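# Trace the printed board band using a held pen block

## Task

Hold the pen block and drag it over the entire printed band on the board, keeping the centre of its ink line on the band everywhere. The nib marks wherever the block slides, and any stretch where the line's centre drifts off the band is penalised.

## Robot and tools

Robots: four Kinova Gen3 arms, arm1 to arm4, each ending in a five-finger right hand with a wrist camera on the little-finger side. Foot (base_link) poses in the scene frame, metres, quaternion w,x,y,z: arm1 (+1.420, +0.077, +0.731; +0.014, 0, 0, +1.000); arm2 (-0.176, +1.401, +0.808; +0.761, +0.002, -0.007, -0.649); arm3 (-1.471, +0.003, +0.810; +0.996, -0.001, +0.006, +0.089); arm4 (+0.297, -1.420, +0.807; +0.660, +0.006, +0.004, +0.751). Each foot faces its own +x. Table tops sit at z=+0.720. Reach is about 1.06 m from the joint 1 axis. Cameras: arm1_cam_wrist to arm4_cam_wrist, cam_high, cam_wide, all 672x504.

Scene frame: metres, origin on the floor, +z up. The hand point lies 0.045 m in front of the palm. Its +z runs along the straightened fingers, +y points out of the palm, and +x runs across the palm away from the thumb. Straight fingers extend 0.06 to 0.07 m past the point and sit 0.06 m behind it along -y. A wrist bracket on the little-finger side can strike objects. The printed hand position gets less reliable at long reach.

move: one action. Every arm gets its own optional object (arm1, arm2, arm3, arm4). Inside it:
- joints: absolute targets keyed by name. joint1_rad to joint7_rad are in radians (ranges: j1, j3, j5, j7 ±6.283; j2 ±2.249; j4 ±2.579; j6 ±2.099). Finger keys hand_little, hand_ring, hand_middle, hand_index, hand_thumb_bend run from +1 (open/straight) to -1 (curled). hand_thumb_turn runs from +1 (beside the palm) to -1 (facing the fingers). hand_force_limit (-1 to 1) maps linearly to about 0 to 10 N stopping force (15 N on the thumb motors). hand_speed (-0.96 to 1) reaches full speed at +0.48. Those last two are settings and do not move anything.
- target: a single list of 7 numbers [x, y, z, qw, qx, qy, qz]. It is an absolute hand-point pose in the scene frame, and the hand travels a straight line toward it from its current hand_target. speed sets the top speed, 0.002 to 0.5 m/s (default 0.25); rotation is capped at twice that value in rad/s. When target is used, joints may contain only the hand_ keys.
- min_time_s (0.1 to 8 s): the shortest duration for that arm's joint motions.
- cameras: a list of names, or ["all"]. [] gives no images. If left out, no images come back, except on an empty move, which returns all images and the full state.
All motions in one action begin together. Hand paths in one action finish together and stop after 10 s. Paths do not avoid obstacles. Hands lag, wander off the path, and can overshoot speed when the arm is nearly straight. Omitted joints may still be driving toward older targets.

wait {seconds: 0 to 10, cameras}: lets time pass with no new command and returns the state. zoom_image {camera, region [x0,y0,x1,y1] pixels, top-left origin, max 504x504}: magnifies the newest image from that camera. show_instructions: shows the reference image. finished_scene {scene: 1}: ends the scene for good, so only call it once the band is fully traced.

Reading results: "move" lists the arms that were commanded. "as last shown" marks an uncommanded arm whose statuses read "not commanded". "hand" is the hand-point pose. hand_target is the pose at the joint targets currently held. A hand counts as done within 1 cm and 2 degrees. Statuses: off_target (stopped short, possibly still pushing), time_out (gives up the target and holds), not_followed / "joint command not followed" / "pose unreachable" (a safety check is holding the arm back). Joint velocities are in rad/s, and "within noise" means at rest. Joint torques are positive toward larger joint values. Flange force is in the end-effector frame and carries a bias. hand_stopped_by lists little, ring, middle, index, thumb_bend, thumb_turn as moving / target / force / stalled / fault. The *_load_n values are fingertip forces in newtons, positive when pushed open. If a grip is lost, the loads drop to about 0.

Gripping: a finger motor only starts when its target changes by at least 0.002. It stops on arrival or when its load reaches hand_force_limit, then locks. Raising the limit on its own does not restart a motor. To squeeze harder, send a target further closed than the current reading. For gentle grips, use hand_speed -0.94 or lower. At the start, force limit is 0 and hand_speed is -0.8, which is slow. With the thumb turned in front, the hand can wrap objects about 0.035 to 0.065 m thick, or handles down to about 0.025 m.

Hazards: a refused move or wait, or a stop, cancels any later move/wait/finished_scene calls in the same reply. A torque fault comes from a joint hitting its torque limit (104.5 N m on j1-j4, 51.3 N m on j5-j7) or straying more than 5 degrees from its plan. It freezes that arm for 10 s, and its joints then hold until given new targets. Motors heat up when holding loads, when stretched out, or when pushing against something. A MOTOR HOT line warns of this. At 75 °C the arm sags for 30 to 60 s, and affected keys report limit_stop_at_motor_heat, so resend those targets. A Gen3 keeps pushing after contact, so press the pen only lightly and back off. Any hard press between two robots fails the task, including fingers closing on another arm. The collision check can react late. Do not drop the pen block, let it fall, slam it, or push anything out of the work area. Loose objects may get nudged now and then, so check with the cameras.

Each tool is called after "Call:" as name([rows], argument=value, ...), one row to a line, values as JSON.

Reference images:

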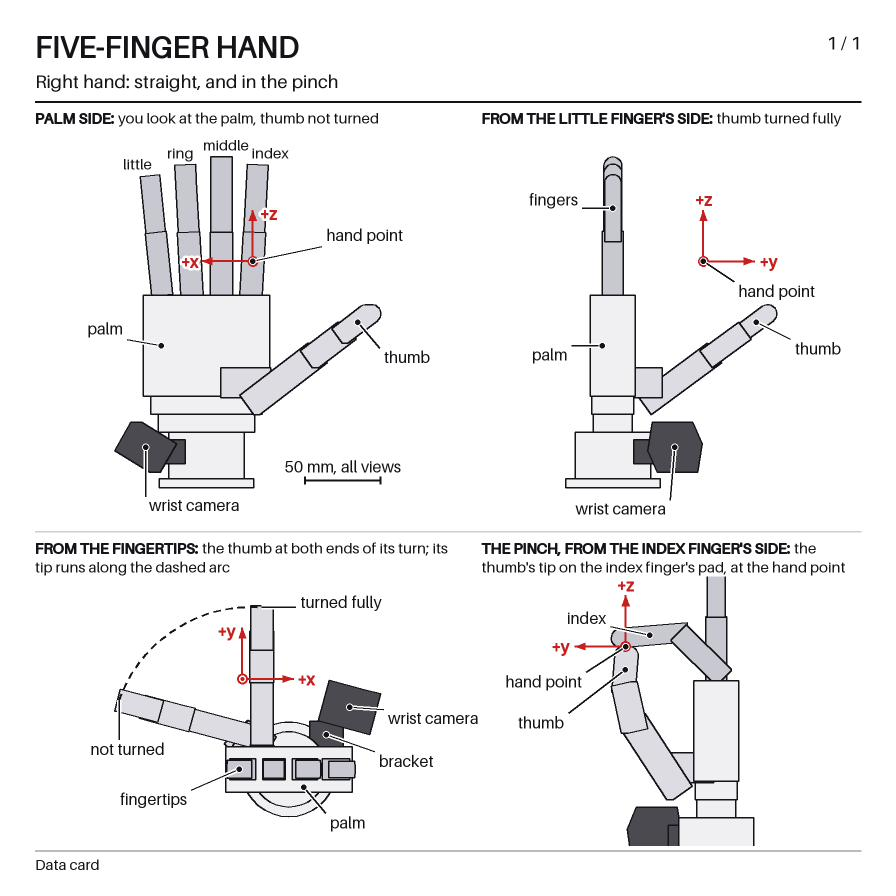

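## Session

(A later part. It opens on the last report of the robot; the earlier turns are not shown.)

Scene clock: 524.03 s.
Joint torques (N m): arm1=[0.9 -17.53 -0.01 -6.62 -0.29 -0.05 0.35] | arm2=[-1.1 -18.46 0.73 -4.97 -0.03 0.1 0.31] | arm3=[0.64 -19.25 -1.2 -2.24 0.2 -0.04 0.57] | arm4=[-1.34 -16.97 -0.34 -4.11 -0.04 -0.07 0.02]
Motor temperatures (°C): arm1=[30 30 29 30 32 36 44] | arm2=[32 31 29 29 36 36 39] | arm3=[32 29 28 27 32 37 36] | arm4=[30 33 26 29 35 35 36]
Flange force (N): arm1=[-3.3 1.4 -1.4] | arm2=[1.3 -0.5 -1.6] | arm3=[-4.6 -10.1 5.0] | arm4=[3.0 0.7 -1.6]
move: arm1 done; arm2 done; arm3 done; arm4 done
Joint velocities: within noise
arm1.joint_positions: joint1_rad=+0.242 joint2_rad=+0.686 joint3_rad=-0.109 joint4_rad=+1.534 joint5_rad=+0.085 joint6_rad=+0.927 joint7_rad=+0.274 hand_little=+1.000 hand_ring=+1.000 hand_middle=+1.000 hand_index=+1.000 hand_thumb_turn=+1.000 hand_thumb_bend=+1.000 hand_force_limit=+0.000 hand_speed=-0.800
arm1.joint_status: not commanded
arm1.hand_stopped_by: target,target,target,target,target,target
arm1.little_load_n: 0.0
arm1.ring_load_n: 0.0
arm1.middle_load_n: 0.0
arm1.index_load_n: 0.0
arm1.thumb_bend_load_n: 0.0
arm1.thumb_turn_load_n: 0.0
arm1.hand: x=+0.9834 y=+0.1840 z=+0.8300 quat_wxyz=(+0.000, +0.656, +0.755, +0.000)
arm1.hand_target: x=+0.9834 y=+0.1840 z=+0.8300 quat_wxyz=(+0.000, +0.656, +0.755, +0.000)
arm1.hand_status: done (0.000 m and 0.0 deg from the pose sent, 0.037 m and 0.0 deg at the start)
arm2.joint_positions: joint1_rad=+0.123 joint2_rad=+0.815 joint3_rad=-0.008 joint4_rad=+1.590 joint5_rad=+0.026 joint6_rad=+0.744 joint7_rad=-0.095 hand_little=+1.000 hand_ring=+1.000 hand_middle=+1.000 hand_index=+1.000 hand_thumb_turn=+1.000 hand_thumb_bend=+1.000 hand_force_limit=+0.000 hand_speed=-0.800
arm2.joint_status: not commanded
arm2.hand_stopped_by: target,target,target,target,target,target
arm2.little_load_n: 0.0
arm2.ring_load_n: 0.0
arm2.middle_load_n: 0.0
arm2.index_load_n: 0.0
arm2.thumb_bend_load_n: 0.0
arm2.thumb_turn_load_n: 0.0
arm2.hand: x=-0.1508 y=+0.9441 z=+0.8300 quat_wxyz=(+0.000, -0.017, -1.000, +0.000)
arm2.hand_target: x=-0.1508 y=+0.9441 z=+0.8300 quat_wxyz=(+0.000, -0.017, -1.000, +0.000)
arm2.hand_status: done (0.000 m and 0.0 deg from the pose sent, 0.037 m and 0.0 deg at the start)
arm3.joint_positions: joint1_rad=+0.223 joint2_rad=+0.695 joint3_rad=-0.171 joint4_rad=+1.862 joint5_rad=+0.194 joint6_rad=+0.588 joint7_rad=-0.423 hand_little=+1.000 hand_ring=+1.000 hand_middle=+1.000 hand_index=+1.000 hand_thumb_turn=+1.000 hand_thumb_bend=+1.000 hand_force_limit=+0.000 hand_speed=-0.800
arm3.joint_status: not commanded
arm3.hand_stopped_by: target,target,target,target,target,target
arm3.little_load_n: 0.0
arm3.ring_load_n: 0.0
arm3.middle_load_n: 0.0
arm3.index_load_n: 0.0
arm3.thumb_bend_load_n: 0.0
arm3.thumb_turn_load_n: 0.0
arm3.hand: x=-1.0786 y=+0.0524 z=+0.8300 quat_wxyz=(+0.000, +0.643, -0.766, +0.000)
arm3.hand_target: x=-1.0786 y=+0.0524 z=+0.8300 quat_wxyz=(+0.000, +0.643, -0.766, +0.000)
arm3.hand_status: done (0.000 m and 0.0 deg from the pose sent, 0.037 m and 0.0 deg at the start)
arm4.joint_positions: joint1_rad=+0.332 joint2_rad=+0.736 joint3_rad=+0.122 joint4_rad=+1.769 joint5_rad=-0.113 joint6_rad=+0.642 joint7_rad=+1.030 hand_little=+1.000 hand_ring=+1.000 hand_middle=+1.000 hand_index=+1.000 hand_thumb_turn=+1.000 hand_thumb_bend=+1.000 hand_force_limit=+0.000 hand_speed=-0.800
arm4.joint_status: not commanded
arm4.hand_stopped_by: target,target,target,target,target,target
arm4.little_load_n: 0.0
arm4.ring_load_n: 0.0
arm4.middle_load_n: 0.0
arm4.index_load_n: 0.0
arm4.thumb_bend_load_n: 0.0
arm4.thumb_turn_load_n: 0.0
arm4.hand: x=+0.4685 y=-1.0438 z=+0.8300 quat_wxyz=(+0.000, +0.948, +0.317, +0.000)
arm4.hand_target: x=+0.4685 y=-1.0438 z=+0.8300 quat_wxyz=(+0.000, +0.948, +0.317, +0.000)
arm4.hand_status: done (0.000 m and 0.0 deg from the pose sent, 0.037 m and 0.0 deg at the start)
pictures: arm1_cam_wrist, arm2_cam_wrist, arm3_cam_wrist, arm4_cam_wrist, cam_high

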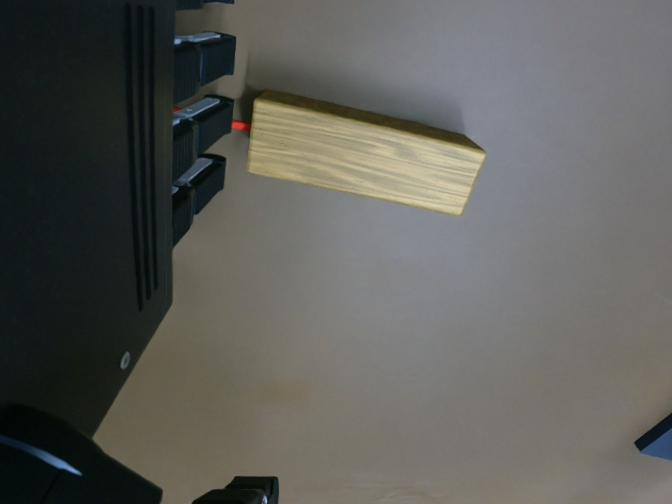

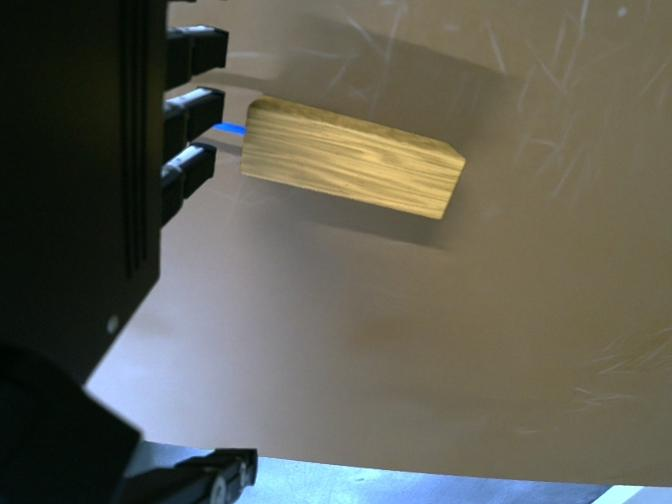

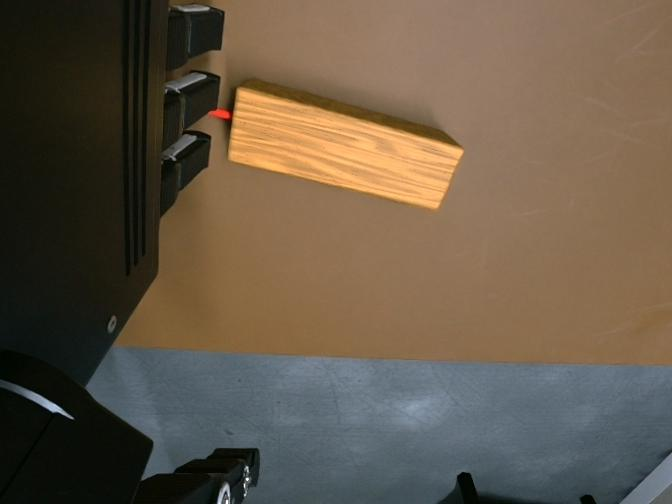

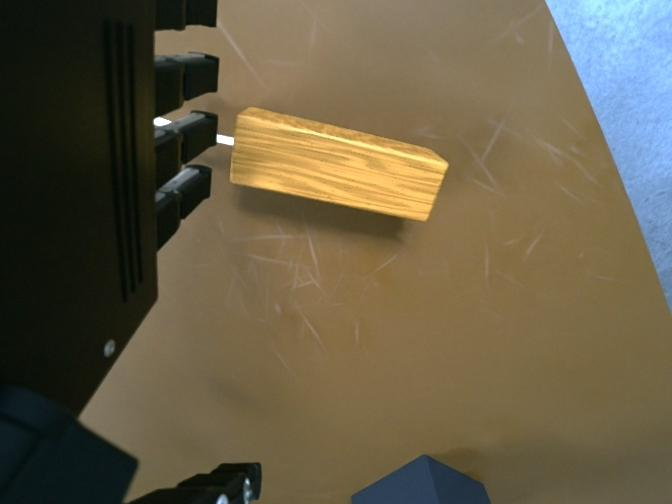

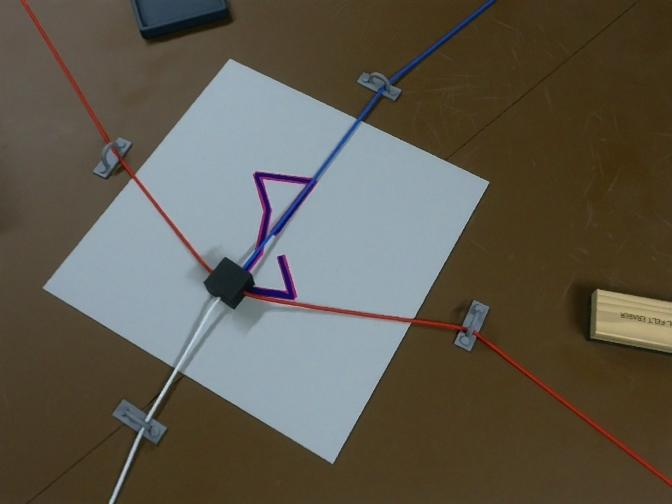

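Call:
move(arm1={"target": [0.9834, 0.1840, 0.87, 0, 0.6561, 0.7547, 0], "speed": 0.08}, arm2={"target": [-0.1508, 0.9441, 0.87, 0, 0.0175, 0.9998, 0], "speed": 0.08}, arm3={"target": [-1.0786, 0.0524, 0.87, 0, -0.6428, 0.7660, 0], "speed": 0.08}, arm4={"target": [0.4685, -1.0438, 0.87, 0, 0.9483, 0.3173, 0], "speed": 0.08}, cameras=["cam_high"])

Call:
zoom_image(camera="cam_high", region=[215, 160, 325, 310])

Scene clock: 527.20 s.
Joint torques (N m): arm1=[0.88 -17.16 0.04 -7.07 -0.26 -0.03 0.32] | arm2=[-1.09 -18.05 0.78 -5.59 -0.02 0.11 0.3] | arm3=[0.65 -18.65 -1.22 -2.93 0.2 -0.01 0.6] | arm4=[-1.31 -16.49 -0.32 -4.75 -0.05 -0.06 0.02]
Motor temperatures (°C): arm1=[30 30 29 30 31 36 44] | arm2=[32 31 29 29 36 36 39] | arm3=[32 29 28 27 32 37 36] | arm4=[30 33 26 29 35 35 36]
Flange force (N): arm1=[-3.2 1.5 -1.2] | arm2=[1.2 0.0 -1.6] | arm3=[-4.7 -10.5 3.7] | arm4=[2.9 0.8 -1.7]
move: arm1 done; arm2 done; arm3 done; arm4 done
Joint velocities: within noise
arm1.joint_positions: joint1_rad=+0.244 joint2_rad=+0.633 joint3_rad=-0.112 joint4_rad=+1.486 joint5_rad=+0.077 joint6_rad=+1.028 joint7_rad=+0.281 hand_little=+1.000 hand_ring=+1.000 hand_middle=+1.000 hand_index=+1.000 hand_thumb_turn=+1.000 hand_thumb_bend=+1.000 hand_force_limit=+0.000 hand_speed=-0.800
arm1.joint_status: not commanded
arm1.hand_stopped_by: target,target,target,target,target,target
arm1.little_load_n: 0.0
arm1.ring_load_n: 0.0
arm1.middle_load_n: 0.0
arm1.index_load_n: 0.0
arm1.thumb_bend_load_n: 0.0
arm1.thumb_turn_load_n: 0.0
arm1.hand: x=+0.9834 y=+0.1840 z=+0.8700 quat_wxyz=(+0.000, +0.656, +0.755, +0.000)
arm1.hand_target: x=+0.9834 y=+0.1840 z=+0.8700 quat_wxyz=(+0.000, +0.656, +0.755, +0.000)
arm1.hand_status: done (0.000 m and 0.0 deg from the pose sent, 0.040 m and 0.0 deg at the start)
arm2.joint_positions: joint1_rad=+0.122 joint2_rad=+0.748 joint3_rad=-0.008 joint4_rad=+1.566 joint5_rad=+0.023 joint6_rad=+0.835 joint7_rad=-0.093 hand_little=+1.000 hand_ring=+1.000 hand_middle=+1.000 hand_index=+1.000 hand_thumb_turn=+1.000 hand_thumb_bend=+1.000 hand_force_limit=+0.000 hand_speed=-0.800
arm2.joint_status: not commanded
arm2.hand_stopped_by: target,target,target,target,target,target
arm2.little_load_n: 0.0
arm2.ring_load_n: 0.0
arm2.middle_load_n: 0.0
arm2.index_load_n: 0.0
arm2.thumb_bend_load_n: 0.0
arm2.thumb_turn_load_n: 0.0
arm2.hand: x=-0.1508 y=+0.9441 z=+0.8700 quat_wxyz=(+0.000, -0.017, -1.000, +0.000)
arm2.hand_target: x=-0.1508 y=+0.9441 z=+0.8700 quat_wxyz=(+0.000, -0.018, -1.000, +0.000)
arm2.hand_status: done (0.000 m and 0.0 deg from the pose sent, 0.040 m and 0.0 deg at the start)
arm3.joint_positions: joint1_rad=+0.238 joint2_rad=+0.616 joint3_rad=-0.192 joint4_rad=+1.837 joint5_rad=+0.171 joint6_rad=+0.692 joint7_rad=-0.404 hand_little=+1.000 hand_ring=+1.000 hand_middle=+1.000 hand_index=+1.000 hand_thumb_turn=+1.000 hand_thumb_bend=+1.000 hand_force_limit=+0.000 hand_speed=-0.800
arm3.joint_status: not commanded
arm3.hand_stopped_by: target,target,target,target,target,target
arm3.little_load_n: 0.0
arm3.ring_load_n: 0.0
arm3.middle_load_n: 0.0
arm3.index_load_n: 0.0
arm3.thumb_bend_load_n: 0.0
arm3.thumb_turn_load_n: 0.0
arm3.hand: x=-1.0786 y=+0.0524 z=+0.8700 quat_wxyz=(+0.000, +0.643, -0.766, +0.000)
arm3.hand_target: x=-1.0786 y=+0.0524 z=+0.8700 quat_wxyz=(+0.000, +0.643, -0.766, +0.000)
arm3.hand_status: done (0.000 m and 0.0 deg from the pose sent, 0.040 m and 0.0 deg at the start)
arm4.joint_positions: joint1_rad=+0.321 joint2_rad=+0.662 joint3_rad=+0.136 joint4_rad=+1.745 joint5_rad=-0.102 joint6_rad=+0.741 joint7_rad=+1.021 hand_little=+1.000 hand_ring=+1.000 hand_middle=+1.000 hand_index=+1.000 hand_thumb_turn=+1.000 hand_thumb_bend=+1.000 hand_force_limit=+0.000 hand_speed=-0.800
arm4.joint_status: not commanded
arm4.hand_stopped_by: target,target,target,target,target,target
arm4.little_load_n: 0.0
arm4.ring_load_n: 0.0
arm4.middle_load_n: 0.0
arm4.index_load_n: 0.0
arm4.thumb_bend_load_n: 0.0
arm4.thumb_turn_load_n: 0.5
arm4.hand: x=+0.4685 y=-1.0438 z=+0.8700 quat_wxyz=(+0.000, +0.948, +0.317, +0.000)
arm4.hand_target: x=+0.4685 y=-1.0438 z=+0.8700 quat_wxyz=(+0.000, +0.948, +0.317, +0.000)
arm4.hand_status: done (0.000 m and 0.0 deg from the pose sent, 0.040 m and 0.0 deg at the start)

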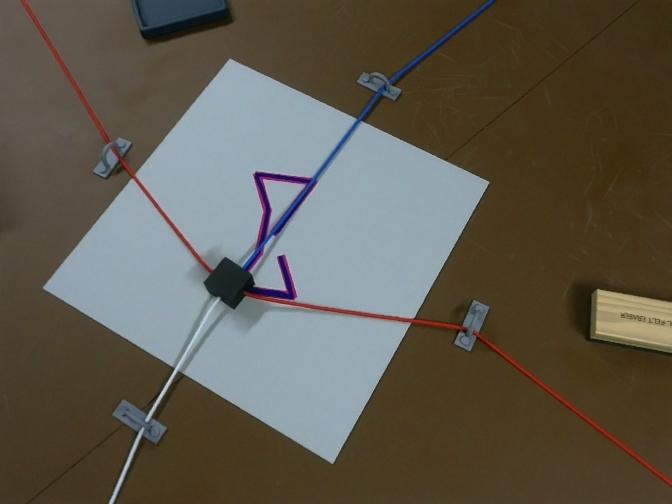

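Scaled by 3.360 from the camera's image (finer frame: 960x720).

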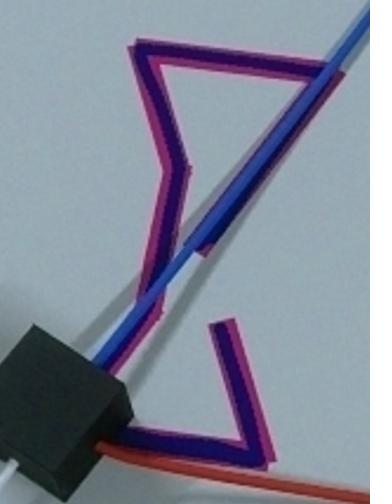

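Every leg of the band is inked, the block is still, and all four hands are clear of the cords and handles.

Call:
finished_scene()

The scene is finished: the task was done.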